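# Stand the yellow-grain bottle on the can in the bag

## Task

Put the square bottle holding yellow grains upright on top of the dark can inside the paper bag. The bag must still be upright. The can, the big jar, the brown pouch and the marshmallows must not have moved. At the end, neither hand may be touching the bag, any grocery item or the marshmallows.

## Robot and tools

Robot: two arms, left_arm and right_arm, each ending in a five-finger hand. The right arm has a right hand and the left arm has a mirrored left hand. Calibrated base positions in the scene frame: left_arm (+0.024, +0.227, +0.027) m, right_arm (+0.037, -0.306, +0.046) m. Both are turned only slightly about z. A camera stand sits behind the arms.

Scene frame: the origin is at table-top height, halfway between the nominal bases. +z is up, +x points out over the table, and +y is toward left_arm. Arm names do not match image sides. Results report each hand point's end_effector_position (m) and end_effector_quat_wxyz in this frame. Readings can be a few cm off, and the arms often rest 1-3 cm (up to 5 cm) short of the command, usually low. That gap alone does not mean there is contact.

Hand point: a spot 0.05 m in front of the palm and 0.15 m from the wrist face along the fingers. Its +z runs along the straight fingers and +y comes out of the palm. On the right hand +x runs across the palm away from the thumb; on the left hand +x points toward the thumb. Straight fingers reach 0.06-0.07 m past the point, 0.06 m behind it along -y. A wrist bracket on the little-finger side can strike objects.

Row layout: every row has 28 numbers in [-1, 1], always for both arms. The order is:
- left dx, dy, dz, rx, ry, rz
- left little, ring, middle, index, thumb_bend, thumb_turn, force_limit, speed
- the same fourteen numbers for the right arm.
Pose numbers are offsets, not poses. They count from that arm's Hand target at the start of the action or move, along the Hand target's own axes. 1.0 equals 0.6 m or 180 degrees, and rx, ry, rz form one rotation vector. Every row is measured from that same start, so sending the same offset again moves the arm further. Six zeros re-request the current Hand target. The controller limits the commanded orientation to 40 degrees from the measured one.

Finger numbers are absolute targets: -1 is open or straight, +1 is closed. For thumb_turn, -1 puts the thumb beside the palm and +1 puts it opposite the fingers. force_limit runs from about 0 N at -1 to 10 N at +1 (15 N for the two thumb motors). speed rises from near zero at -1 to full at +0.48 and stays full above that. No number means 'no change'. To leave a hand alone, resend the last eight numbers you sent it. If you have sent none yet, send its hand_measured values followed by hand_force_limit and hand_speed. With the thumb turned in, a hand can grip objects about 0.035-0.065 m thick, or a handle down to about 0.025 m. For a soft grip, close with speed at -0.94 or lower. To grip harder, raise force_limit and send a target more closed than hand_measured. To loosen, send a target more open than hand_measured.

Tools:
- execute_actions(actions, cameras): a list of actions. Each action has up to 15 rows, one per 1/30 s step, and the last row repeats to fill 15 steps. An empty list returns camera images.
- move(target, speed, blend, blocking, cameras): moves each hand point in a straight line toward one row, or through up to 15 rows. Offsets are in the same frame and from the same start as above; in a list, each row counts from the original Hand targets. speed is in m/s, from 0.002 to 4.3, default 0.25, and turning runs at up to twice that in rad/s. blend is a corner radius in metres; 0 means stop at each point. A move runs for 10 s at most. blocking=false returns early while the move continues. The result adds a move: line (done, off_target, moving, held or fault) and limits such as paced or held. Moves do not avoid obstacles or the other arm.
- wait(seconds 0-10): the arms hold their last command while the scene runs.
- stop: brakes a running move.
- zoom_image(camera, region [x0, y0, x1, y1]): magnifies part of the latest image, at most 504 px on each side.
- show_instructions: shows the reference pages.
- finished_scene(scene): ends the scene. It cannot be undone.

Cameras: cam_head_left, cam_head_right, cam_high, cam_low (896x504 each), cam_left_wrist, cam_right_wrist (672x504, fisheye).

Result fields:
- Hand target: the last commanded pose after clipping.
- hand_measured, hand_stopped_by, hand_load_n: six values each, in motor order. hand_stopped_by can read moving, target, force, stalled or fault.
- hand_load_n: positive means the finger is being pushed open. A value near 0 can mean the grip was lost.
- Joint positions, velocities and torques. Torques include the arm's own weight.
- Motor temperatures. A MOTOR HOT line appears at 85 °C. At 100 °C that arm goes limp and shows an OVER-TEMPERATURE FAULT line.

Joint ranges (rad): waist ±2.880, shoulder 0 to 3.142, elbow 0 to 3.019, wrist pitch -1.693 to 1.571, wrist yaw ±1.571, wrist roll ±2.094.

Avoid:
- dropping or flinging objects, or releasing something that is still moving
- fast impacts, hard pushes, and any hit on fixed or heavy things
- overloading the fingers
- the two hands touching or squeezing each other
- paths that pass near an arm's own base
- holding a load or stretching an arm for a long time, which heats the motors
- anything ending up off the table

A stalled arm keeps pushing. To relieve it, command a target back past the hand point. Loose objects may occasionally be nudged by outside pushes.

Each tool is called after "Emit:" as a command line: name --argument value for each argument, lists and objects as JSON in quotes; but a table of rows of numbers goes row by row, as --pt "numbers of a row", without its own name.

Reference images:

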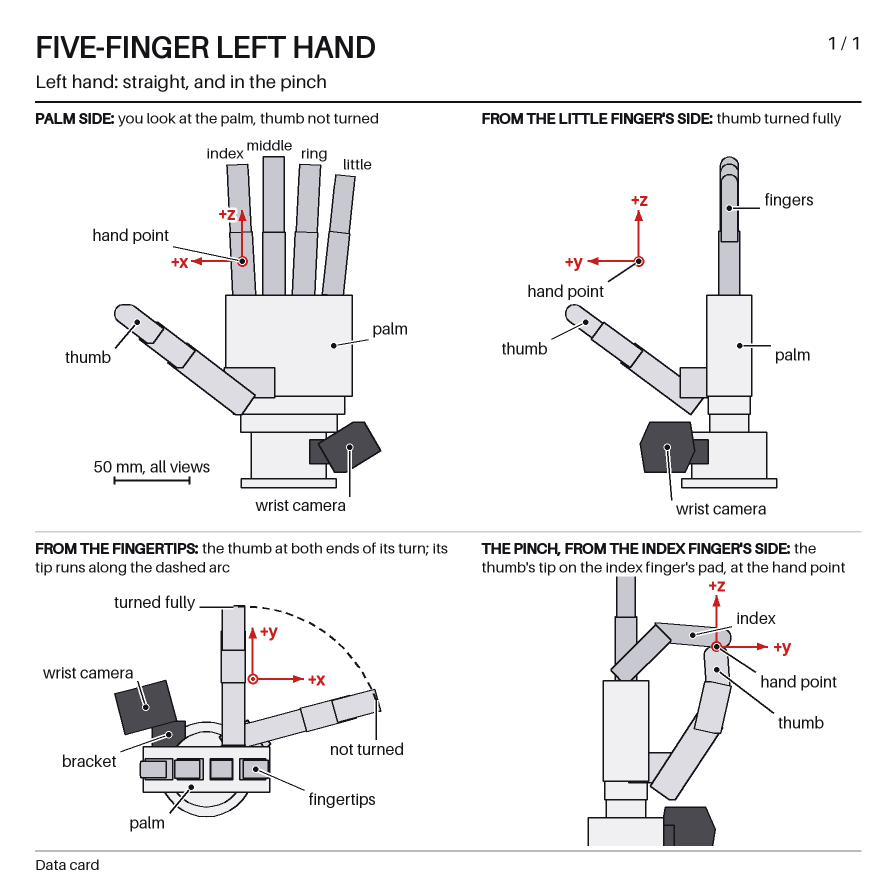

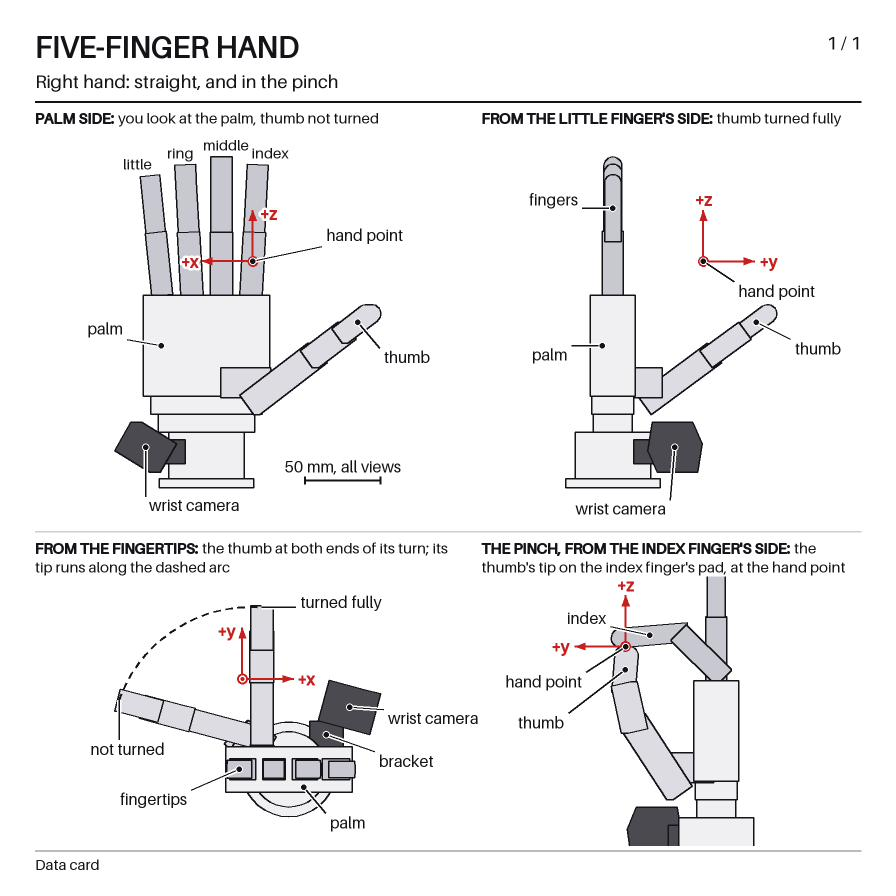

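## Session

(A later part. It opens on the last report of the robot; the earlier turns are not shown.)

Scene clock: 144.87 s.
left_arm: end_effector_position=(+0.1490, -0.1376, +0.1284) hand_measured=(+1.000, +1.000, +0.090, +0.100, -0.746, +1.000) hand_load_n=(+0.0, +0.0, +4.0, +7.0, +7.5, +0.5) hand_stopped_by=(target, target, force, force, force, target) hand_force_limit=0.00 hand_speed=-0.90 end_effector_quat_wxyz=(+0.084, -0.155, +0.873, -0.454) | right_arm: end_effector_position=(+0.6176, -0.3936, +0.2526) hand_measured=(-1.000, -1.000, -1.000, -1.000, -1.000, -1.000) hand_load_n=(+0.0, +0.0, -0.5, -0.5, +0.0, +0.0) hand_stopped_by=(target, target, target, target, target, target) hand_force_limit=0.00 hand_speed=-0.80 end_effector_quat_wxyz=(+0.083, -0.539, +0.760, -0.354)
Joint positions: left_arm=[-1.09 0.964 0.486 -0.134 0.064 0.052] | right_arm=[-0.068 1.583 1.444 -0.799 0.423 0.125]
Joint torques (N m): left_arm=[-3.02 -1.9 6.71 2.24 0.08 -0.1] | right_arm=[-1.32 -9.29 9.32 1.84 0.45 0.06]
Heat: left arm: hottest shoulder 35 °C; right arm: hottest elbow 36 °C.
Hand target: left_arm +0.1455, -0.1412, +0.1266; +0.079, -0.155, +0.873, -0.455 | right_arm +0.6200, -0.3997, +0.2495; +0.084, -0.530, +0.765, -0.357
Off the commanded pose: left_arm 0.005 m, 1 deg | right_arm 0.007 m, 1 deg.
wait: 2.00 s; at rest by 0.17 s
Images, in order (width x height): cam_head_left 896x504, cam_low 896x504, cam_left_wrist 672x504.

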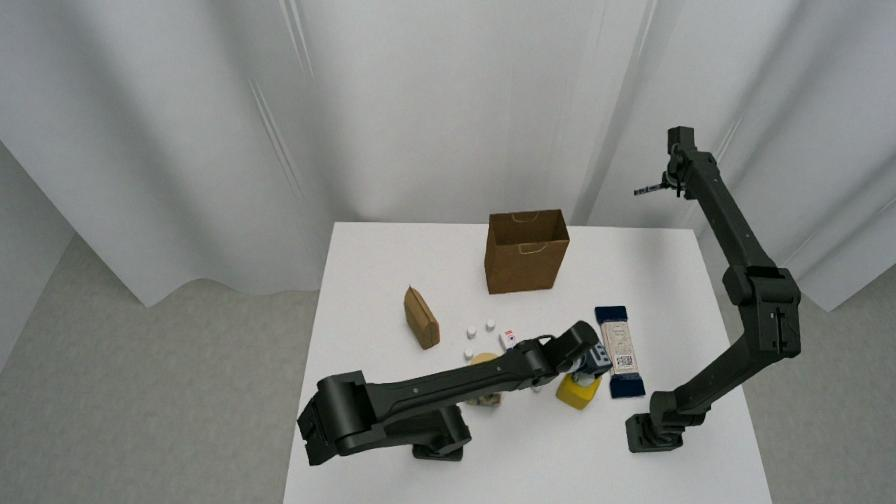

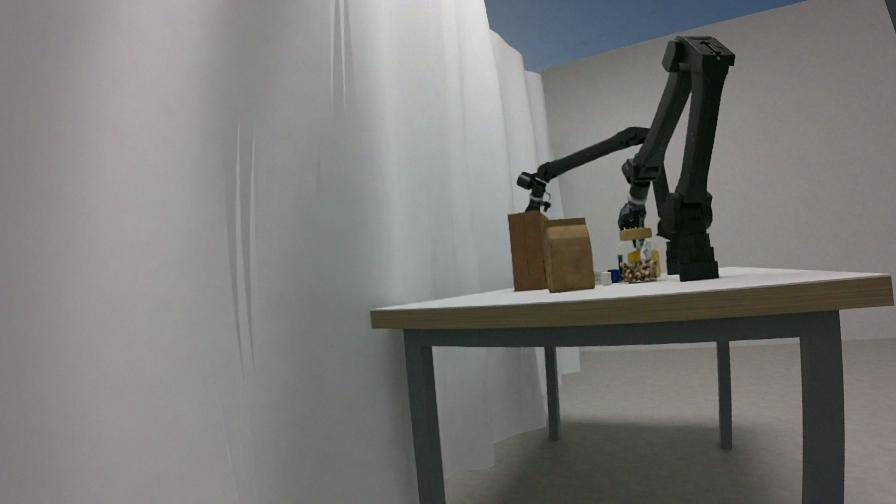

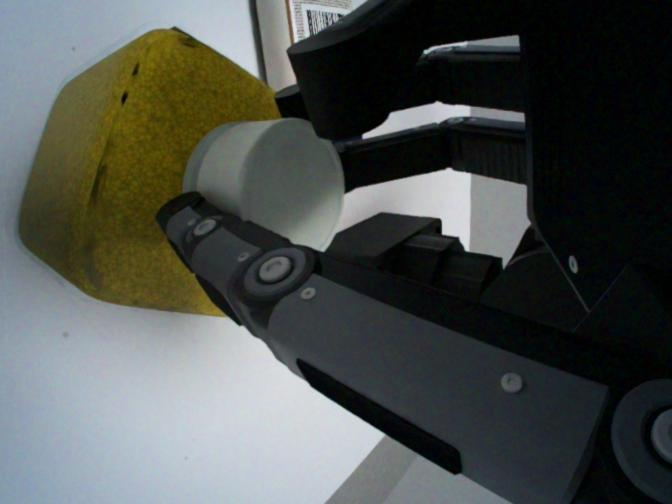

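Emit:
move --target '[0.0,-0.0409,-0.0287,0,0,0,1,1,0.2,0.2,-0.2,1,0,-0.9,0,0,0,0,0,0,-1,-1,-1,-1,-1,-1,0,-0.8]' --speed 0.05 --cameras '["cam_head_left", "cam_high", "cam_low", "cam_left_wrist"]'

Emit:
zoom_image --camera "cam_low" --region '[590, 200, 690, 300]'

Emit:
zoom_image --camera "cam_high" --region '[290, 180, 370, 270]'

Scene clock: 150.87 s.
left_arm: end_effector_position=(+0.1432, -0.1254, +0.1280) hand_measured=(+1.000, +1.000, +0.090, +0.100, -0.746, +1.000) hand_load_n=(+0.0, +0.0, +3.5, +5.0, +8.5, +0.5) hand_stopped_by=(target, target, force, force, force, target) hand_force_limit=0.00 hand_speed=-0.90 end_effector_quat_wxyz=(+0.078, -0.158, +0.884, -0.433) | right_arm: end_effector_position=(+0.6176, -0.3936, +0.2526) hand_measured=(-1.000, -1.000, -1.000, -1.000, -1.000, -1.000) hand_load_n=(+0.0, +0.0, +0.0, +0.0, +0.0, -0.5) hand_stopped_by=(target, target, target, target, target, target) hand_force_limit=0.00 hand_speed=-0.80 end_effector_quat_wxyz=(+0.083, -0.539, +0.760, -0.354)
Joint positions: left_arm=[-1.09 0.936 0.496 -0.221 0.064 0.051] | right_arm=[-0.068 1.583 1.444 -0.799 0.423 0.125]
Joint torques (N m): left_arm=[-1.96 -4.42 10.47 1.18 0.09 -0.06] | right_arm=[-0.67 -10.11 9.35 1.7 0.41 0.05]
Heat: left arm: hottest shoulder 35 °C; right arm: hottest elbow 36 °C.
Hand target: left_arm +0.1455, -0.1411, +0.1566; +0.079, -0.155, +0.873, -0.455 | right_arm +0.6200, -0.3997, +0.2495; +0.084, -0.530, +0.765, -0.357
Off the commanded pose: left_arm 0.033 m, 3 deg | right_arm 0.007 m, 1 deg.
move: off_target (left_arm)
Images, in order (width x height): cam_head_left 896x504, cam_high 896x504, cam_low 896x504, cam_left_wrist 672x504.

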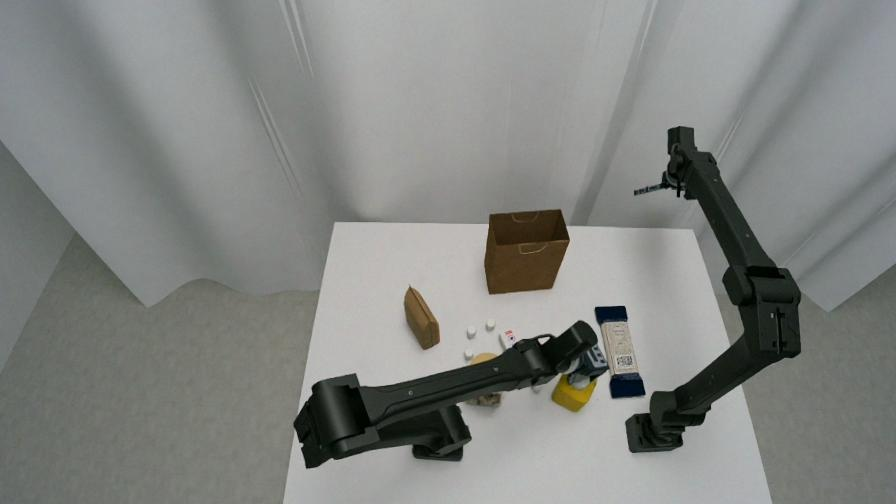

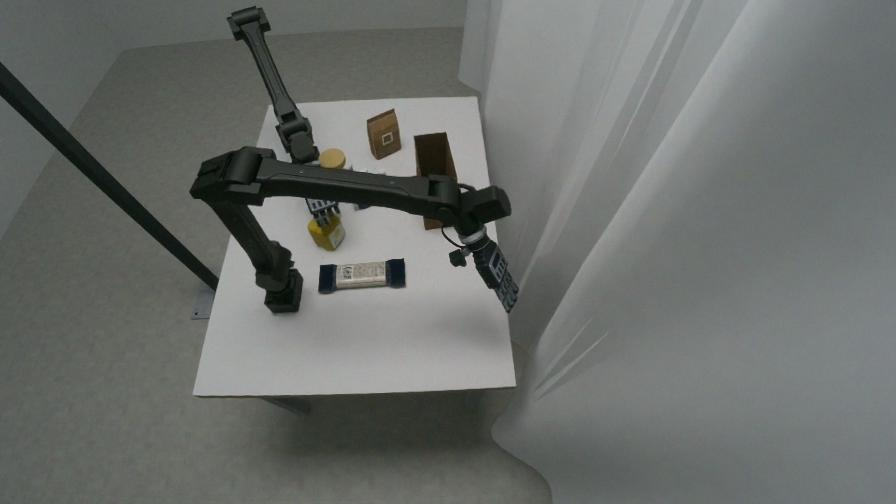

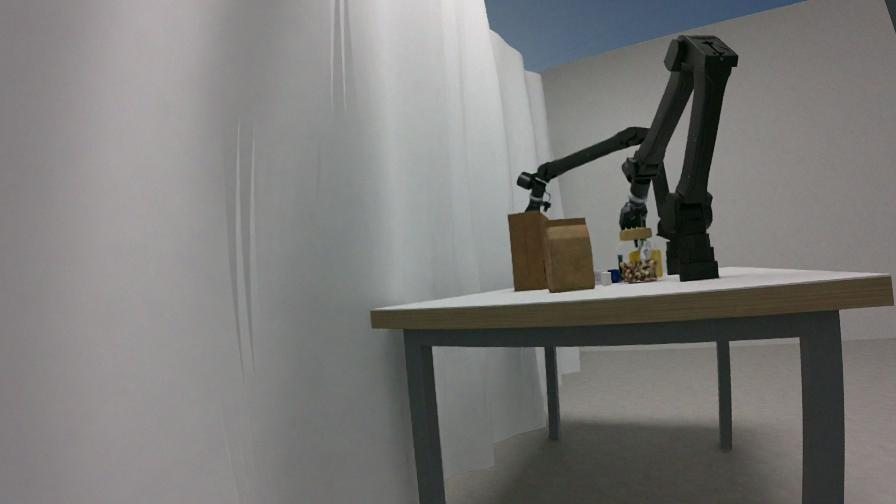

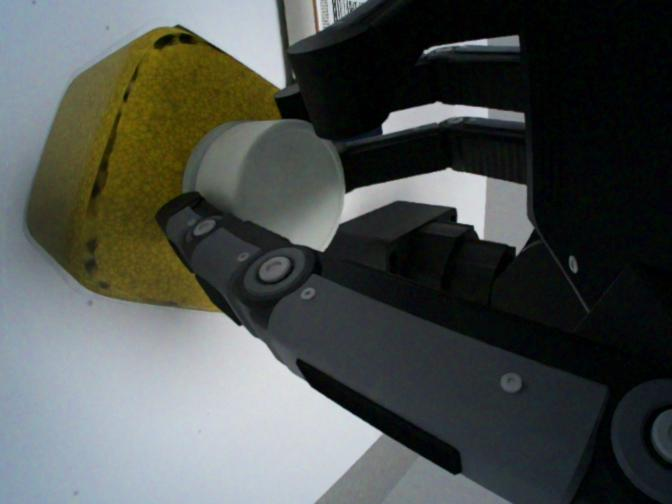

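Scaled by 5.040 from the camera's 896x504 image, which has a finer 1280x720 frame.

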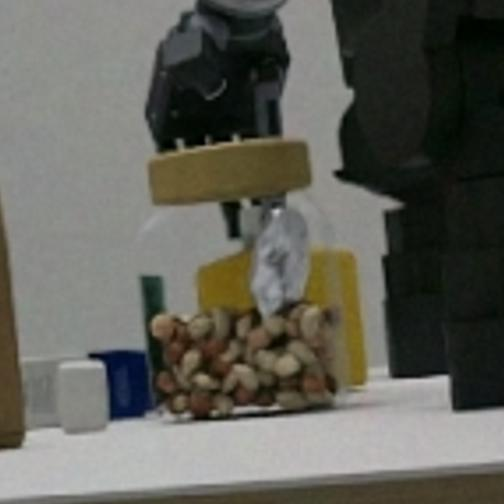

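Scaled by 5.600 from the camera's 896x504 image, which has a finer 1280x720 frame.

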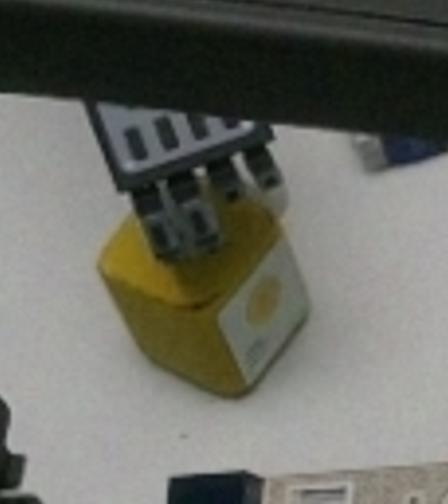

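Emit:
move --target '[0.0,-0.0409,-0.0287,0,0,0,1,1,0.2,0.2,-0.2,1,0,-0.9,0,0,0,0,0,0,-1,-1,-1,-1,-1,-1,0,-0.8]' --speed 0.05 --cameras '["cam_head_left", "cam_high", "cam_low", "cam_left_wrist"]'

Emit:
zoom_image --camera "cam_low" --region '[590, 200, 690, 300]'

Emit:
zoom_image --camera "cam_high" --region '[290, 180, 370, 270]'

Scene clock: 156.07 s.
left_arm: end_effector_position=(+0.1370, -0.1121, +0.1337) hand_measured=(+1.000, +1.000, +0.090, +0.100, -0.746, +1.000) hand_load_n=(+0.0, +0.5, +3.0, +6.5, +8.0, +0.5) hand_stopped_by=(target, target, force, force, force, target) hand_force_limit=0.00 hand_speed=-0.90 end_effector_quat_wxyz=(+0.071, -0.161, +0.897, -0.406) | right_arm: end_effector_position=(+0.6176, -0.3936, +0.2526) hand_measured=(-1.000, -1.000, -1.000, -1.000, -1.000, -1.000) hand_load_n=(+0.0, +0.0, +0.0, +0.0, +0.0, +0.0) hand_stopped_by=(target, target, target, target, target, target) hand_force_limit=0.00 hand_speed=-0.80 end_effector_quat_wxyz=(+0.083, -0.539, +0.760, -0.354)
Joint positions: left_arm=[-1.09 0.906 0.526 -0.344 0.064 0.051] | right_arm=[-0.068 1.583 1.444 -0.799 0.423 0.125]
Joint torques (N m): left_arm=[-1.79 -5.19 12.9 1.85 0.15 -0.09] | right_arm=[-0.79 -10.34 9.36 1.76 0.41 0.02]
Heat: left arm: hottest elbow 36 °C; right arm: hottest elbow 36 °C.
Hand target: left_arm +0.1455, -0.1410, +0.1863; +0.079, -0.155, +0.873, -0.455 | right_arm +0.6200, -0.3997, +0.2495; +0.084, -0.530, +0.765, -0.357
Off the commanded pose: left_arm 0.061 m, 6 deg | right_arm 0.007 m, 1 deg.
move: off_target (left_arm)
Images, in order (width x height): cam_head_left 896x504, cam_high 896x504, cam_low 896x504, cam_left_wrist 672x504.

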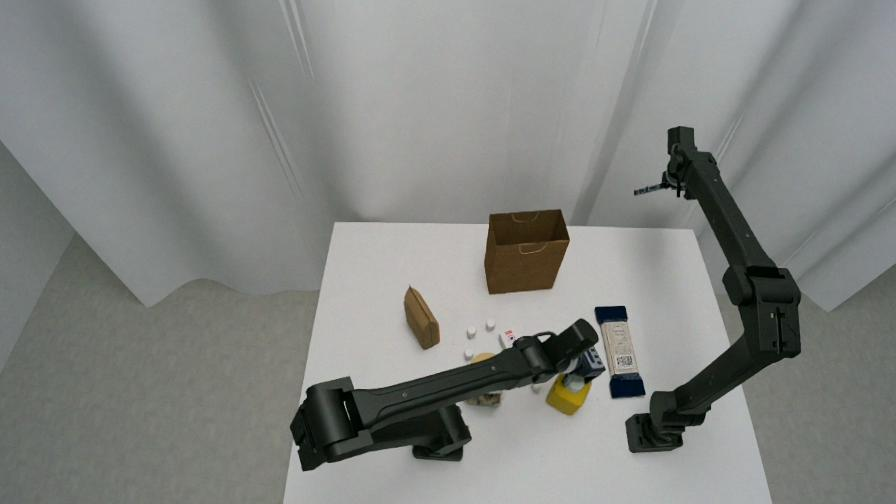

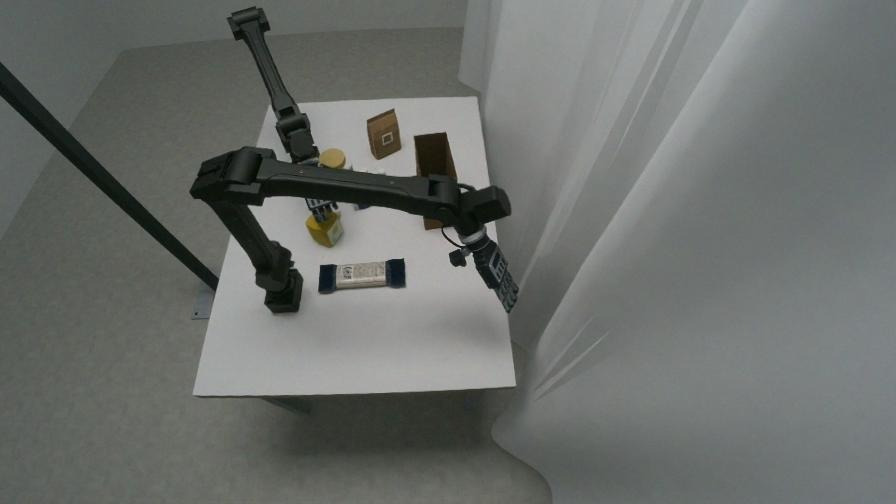

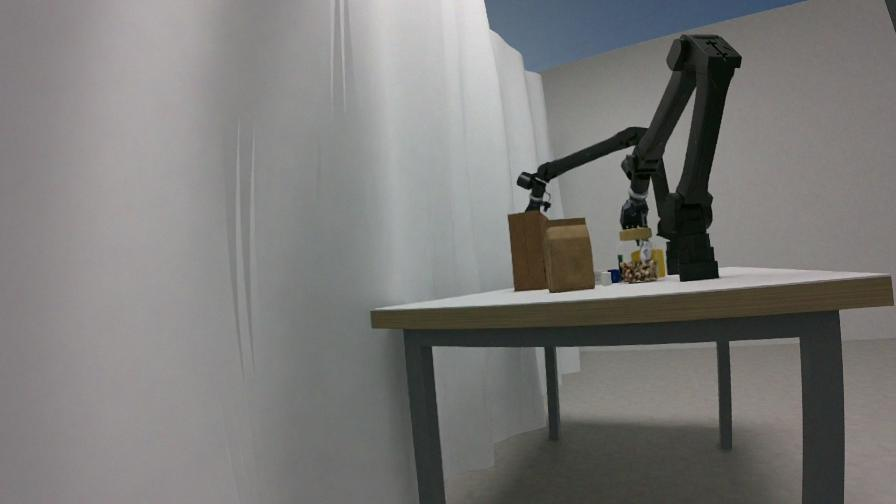

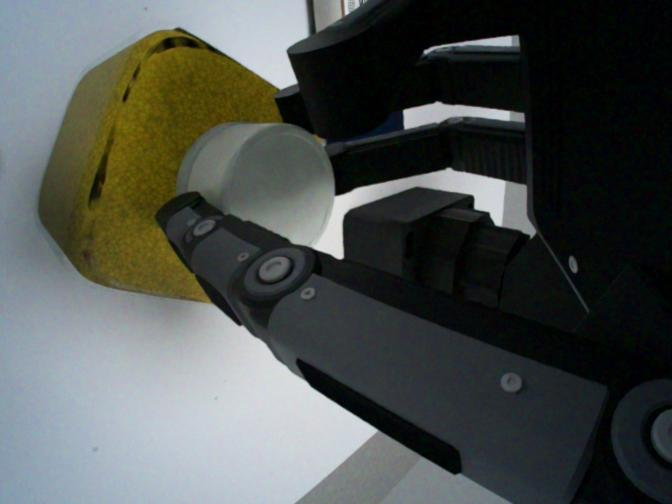

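Scaled by 5.040 from the camera's 896x504 image, which has a finer 1280x720 frame.

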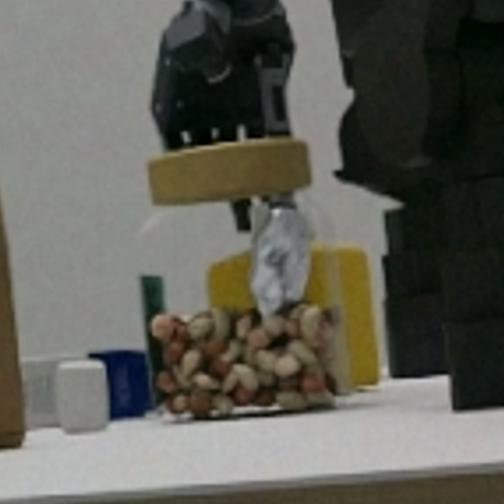

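Scaled by 5.600 from the camera's 896x504 image, which has a finer 1280x720 frame.

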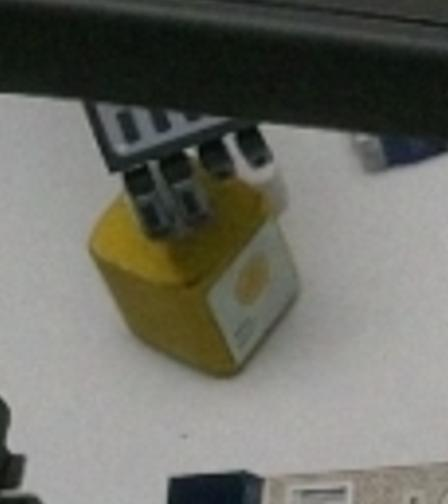

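Emit:
execute_actions --actions '[[[0,0,0,0,0,0,1,1,0.35,0.35,0.0,1,0.5,-0.94,0,0,0,0,0,0,-1,-1,-1,-1,-1,-1,0,-0.8]]]'

Emit:
move --target '[0.0,-0.0532,-0.0115,0,0,0,1,1,0.35,0.35,0.0,1,0.5,-0.94,0,0,0,0,0,0,-1,-1,-1,-1,-1,-1,0,-0.8]' --speed 0.05 --cameras '["cam_head_left", "cam_high", "cam_low", "cam_left_wrist"]'

Emit:
zoom_image --camera "cam_low" --region '[590, 200, 690, 300]'

Emit:
zoom_image --camera "cam_high" --region '[290, 180, 370, 270]'

Scene clock: 170.60 s.
left_arm: end_effector_position=(+0.1370, -0.1121, +0.1339) hand_measured=(+1.000, +1.000, +0.112, +0.110, -0.746, +1.000) hand_load_n=(+0.0, +0.0, +7.5, +6.5, +12.5, +2.0) hand_stopped_by=(target, target, force, force, force, target) hand_force_limit=0.50 hand_speed=-0.94 end_effector_quat_wxyz=(+0.071, -0.161, +0.897, -0.406) | right_arm: end_effector_position=(+0.6176, -0.3936, +0.2526) hand_measured=(-1.000, -1.000, -1.000, -1.000, -1.000, -1.000) hand_load_n=(+0.0, +0.0, +0.0, +0.0, +0.0, -0.5) hand_stopped_by=(target, target, target, target, target, target) hand_force_limit=0.00 hand_speed=-0.80 end_effector_quat_wxyz=(+0.083, -0.539, +0.760, -0.354)
Joint positions: left_arm=[-1.09 0.906 0.527 -0.344 0.064 0.051] | right_arm=[-0.068 1.583 1.444 -0.799 0.423 0.125]
Joint torques (N m): left_arm=[-2.32 -4.72 12.7 1.95 0.16 -0.05] | right_arm=[-0.97 -9.52 9.28 1.83 0.47 0.08]
Heat: left arm: hottest elbow 37 °C; right arm: hottest elbow 36 °C.
Hand target: left_arm +0.1455, -0.1410, +0.1864; +0.079, -0.155, +0.873, -0.455 | right_arm +0.6200, -0.3997, +0.2495; +0.084, -0.530, +0.765, -0.357
Off the commanded pose: left_arm 0.061 m, 6 deg | right_arm 0.007 m, 1 deg.
Step readings (end_effector_position of left_arm | right_arm):
0: (+0.1370, -0.1121, +0.1339) | (+0.6176, -0.3936, +0.2526)
1: (+0.1370, -0.1121, +0.1339) | (+0.6176, -0.3936, +0.2526)
2: (+0.1370, -0.1121, +0.1339) | (+0.6176, -0.3936, +0.2526)
4: (+0.1370, -0.1121, +0.1339) | (+0.6176, -0.3936, +0.2526)
8: (+0.1370, -0.1121, +0.1339) | (+0.6176, -0.3936, +0.2526)
15: (+0.1370, -0.1121, +0.1339) | (+0.6176, -0.3936, +0.2526)

Scene clock: 171.80 s.
left_arm: end_effector_position=(+0.1473, -0.1359, +0.1904) hand_measured=(+1.000, +1.000, +0.112, +0.110, -0.744, +1.000) hand_load_n=(+0.0, +0.0, +0.0, +0.0, +0.0, +0.0) hand_stopped_by=(target, target, force, force, force, target) hand_force_limit=0.50 hand_speed=-0.94 end_effector_quat_wxyz=(+0.079, -0.157, +0.882, -0.438) | right_arm: end_effector_position=(+0.6176, -0.3936, +0.2526) hand_measured=(-1.000, -1.000, -1.000, -1.000, -1.000, -1.000) hand_load_n=(+0.0, +0.0, +0.0, +0.0, +0.5, +0.0) hand_stopped_by=(target, target, target, target, target, target) hand_force_limit=0.00 hand_speed=-0.80 end_effector_quat_wxyz=(+0.083, -0.539, +0.760, -0.354)
Joint positions: left_arm=[-1.091 0.891 0.642 -0.402 0.064 0.051] | right_arm=[-0.068 1.583 1.444 -0.799 0.423 0.125]
Joint torques (N m): left_arm=[-2.37 -2.32 11.56 1.43 0 -0.11] | right_arm=[-1.61 -9.93 9.51 1.85 0.42 0.07]
Heat: left arm: hottest elbow 38 °C; right arm: hottest elbow 36 °C.
Hand target: left_arm +0.1500, -0.1528, +0.2164; +0.079, -0.155, +0.873, -0.455 | right_arm +0.6200, -0.3997, +0.2495; +0.084, -0.530, +0.765, -0.357
Off the commanded pose: left_arm 0.031 m, 2 deg | right_arm 0.007 m, 1 deg.
move: off_target (left_arm)
Images, in order (width x height): cam_head_left 896x504, cam_high 896x504, cam_low 896x504, cam_left_wrist 672x504.

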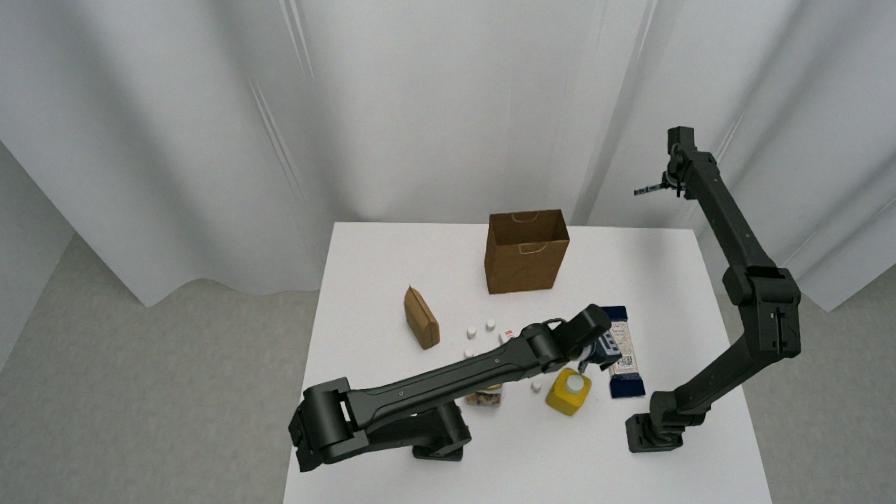

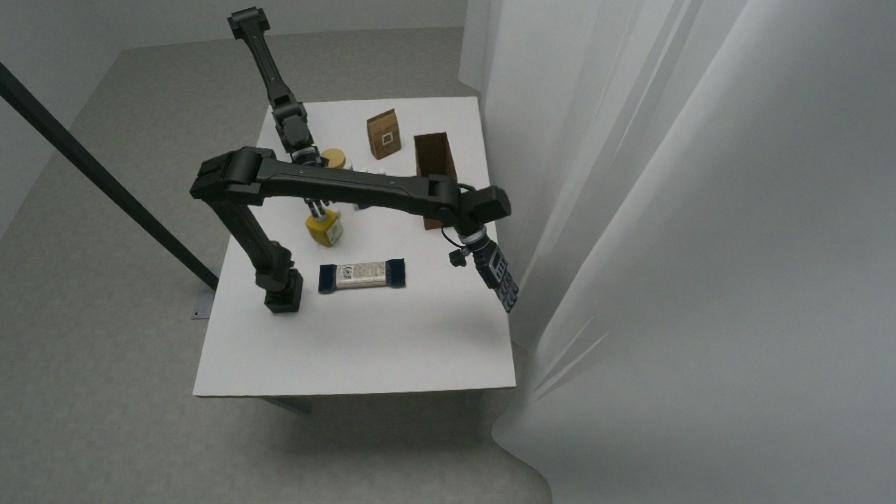

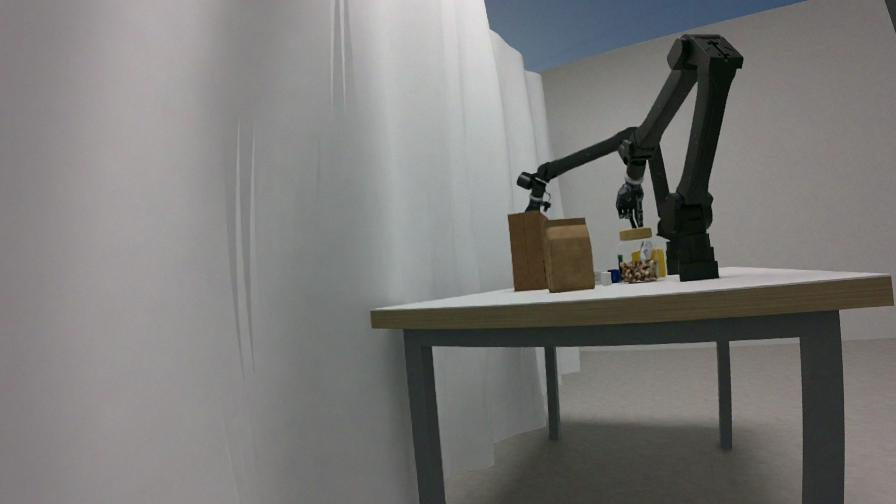

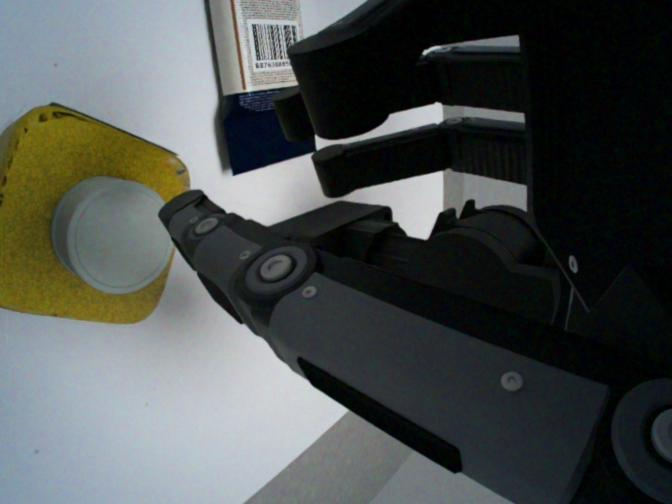

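Scaled by 5.040 from the camera's 896x504 image, which has a finer 1280x720 frame.

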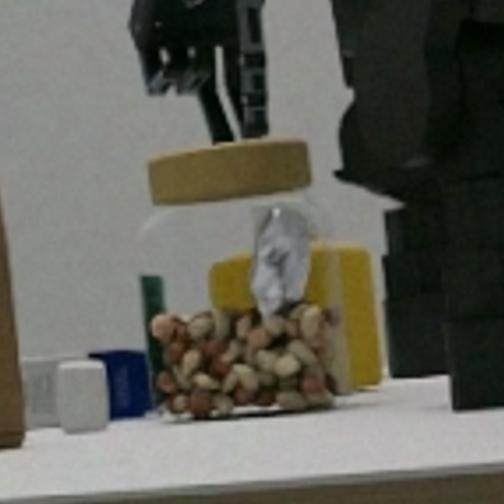

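Scaled by 5.600 from the camera's 896x504 image, which has a finer 1280x720 frame.

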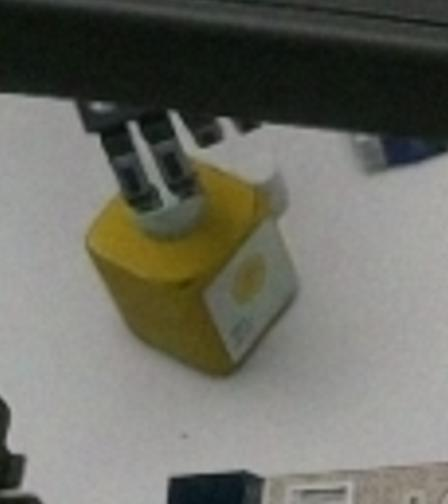

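Emit:
zoom_image --camera "cam_head_left" --region '[515, 340, 625, 430]'

Emit:
zoom_image --camera "cam_left_wrist" --region '[0, 70, 350, 350]'

Scaled by 4.582 from the camera's 896x504 image, which has a finer 1280x720 frame.

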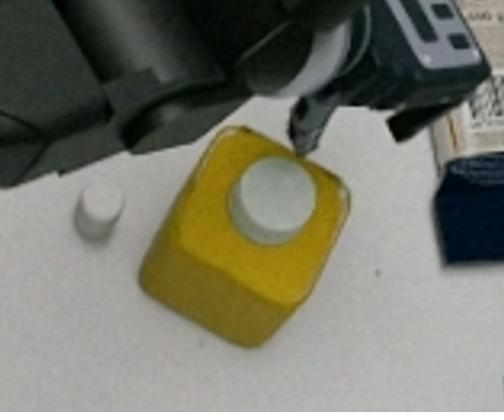

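Scaled by 1.440 from the camera's 672x504 image, which has a finer 960x720 frame.

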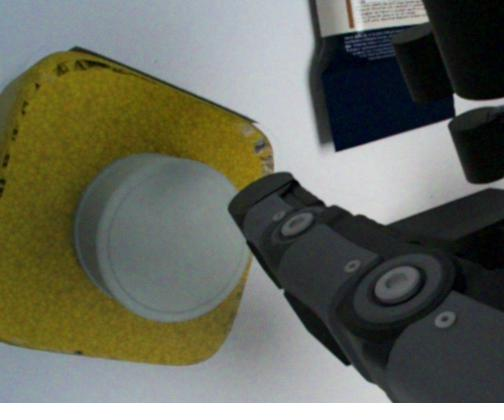

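Emit:
move --target '[-0.0042,0.1045,-0.0582,0.0666,-0.0247,-0.0125,1,1,-0.6,-0.6,-0.46,1,0,0.3,0,0,0,0,0,0,-1,-1,-1,-1,-1,-1,0,-0.8]' --speed 0.1 --cameras '["cam_head_left", "cam_high", "cam_low", "cam_left_wrist"]'

Emit:
zoom_image --camera "cam_head_left" --region '[515, 340, 625, 430]'

Emit:
zoom_image --camera "cam_low" --region '[590, 200, 690, 300]'

Emit:
zoom_image --camera "cam_high" --region '[290, 180, 370, 270]'

Scene clock: 199.00 s.
left_arm: end_effector_position=(+0.1326, -0.0876, +0.1788) hand_measured=(+1.000, +1.000, -0.600, -0.600, -0.460, +1.000) hand_load_n=(+0.0, +0.0, +0.0, +0.0, +0.0, +0.0) hand_stopped_by=(target, target, target, target, target, target) hand_force_limit=0.00 hand_speed=0.30 end_effector_quat_wxyz=(+0.122, -0.180, +0.821, -0.527) | right_arm: end_effector_position=(+0.6176, -0.3936, +0.2526) hand_measured=(-1.000, -1.000, -1.000, -1.000, -1.000, -1.000) hand_load_n=(+0.0, +0.0, +0.0, +0.0, +0.0, +0.0) hand_stopped_by=(target, target, target, target, target, target) hand_force_limit=0.00 hand_speed=-0.80 end_effector_quat_wxyz=(+0.083, -0.539, +0.760, -0.354)
Joint positions: left_arm=[-1.117 0.557 0.372 -0.242 -0.033 -0.003] | right_arm=[-0.068 1.583 1.444 -0.799 0.423 0.125]
Joint torques (N m): left_arm=[-2.61 -0.09 7.68 2.85 -0.08 -0.1] | right_arm=[-1.08 -10.05 9.42 1.65 0.5 0.07]
Motor temperatures (°C): left_arm=[31 34 41 31 28 31] | right_arm=[27 34 36 32 28 30]
Heat: left arm: hottest elbow 41 °C; right arm: hottest elbow 36 °C.
Hand target: left_arm +0.1302, -0.0914, +0.1852; +0.120, -0.180, +0.814, -0.539 | right_arm +0.6200, -0.3997, +0.2495; +0.084, -0.530, +0.765, -0.357
Off the commanded pose: left_arm 0.008 m, 2 deg | right_arm 0.007 m, 1 deg.
move: done
Images, in order (width x height): cam_head_left 896x504, cam_high 896x504, cam_low 896x504, cam_left_wrist 672x504.

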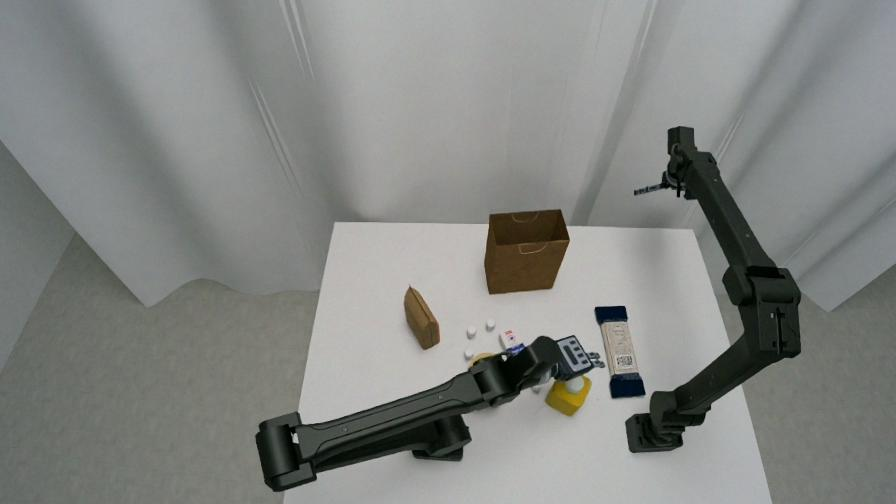

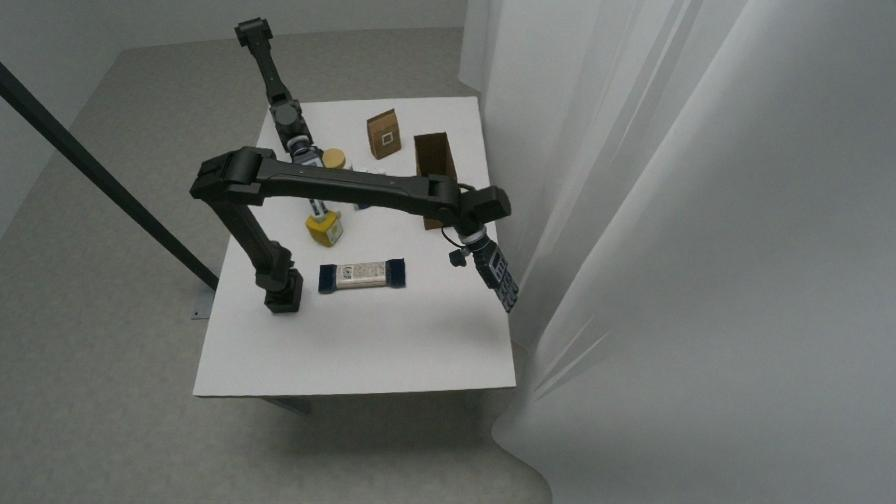

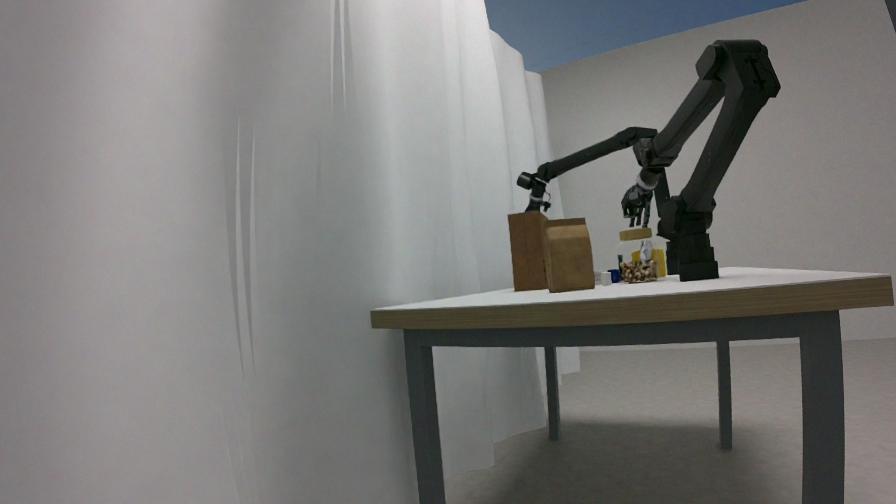

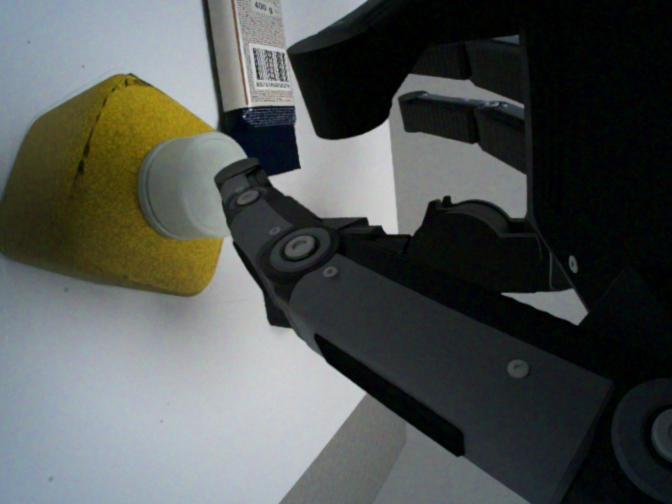

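Scaled by 4.582 from the camera's 896x504 image, which has a finer 1280x720 frame.

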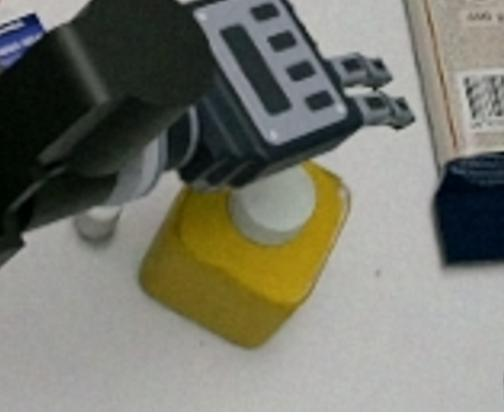

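Scaled by 5.040 from the camera's 896x504 image, which has a finer 1280x720 frame.

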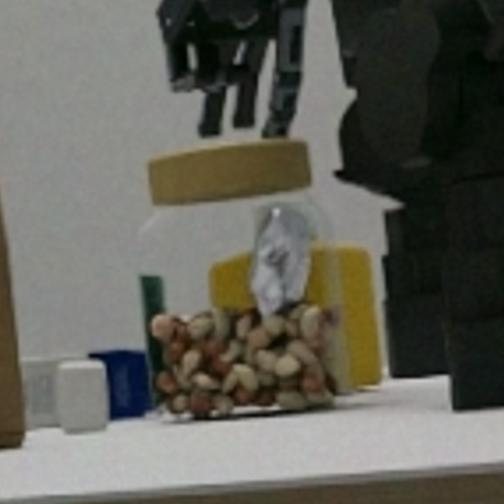

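Scaled by 5.600 from the camera's 896x504 image, which has a finer 1280x720 frame.

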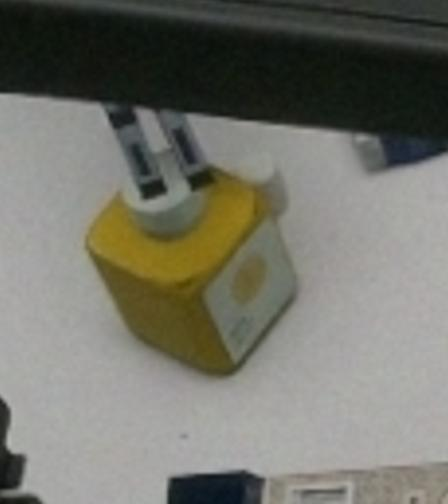

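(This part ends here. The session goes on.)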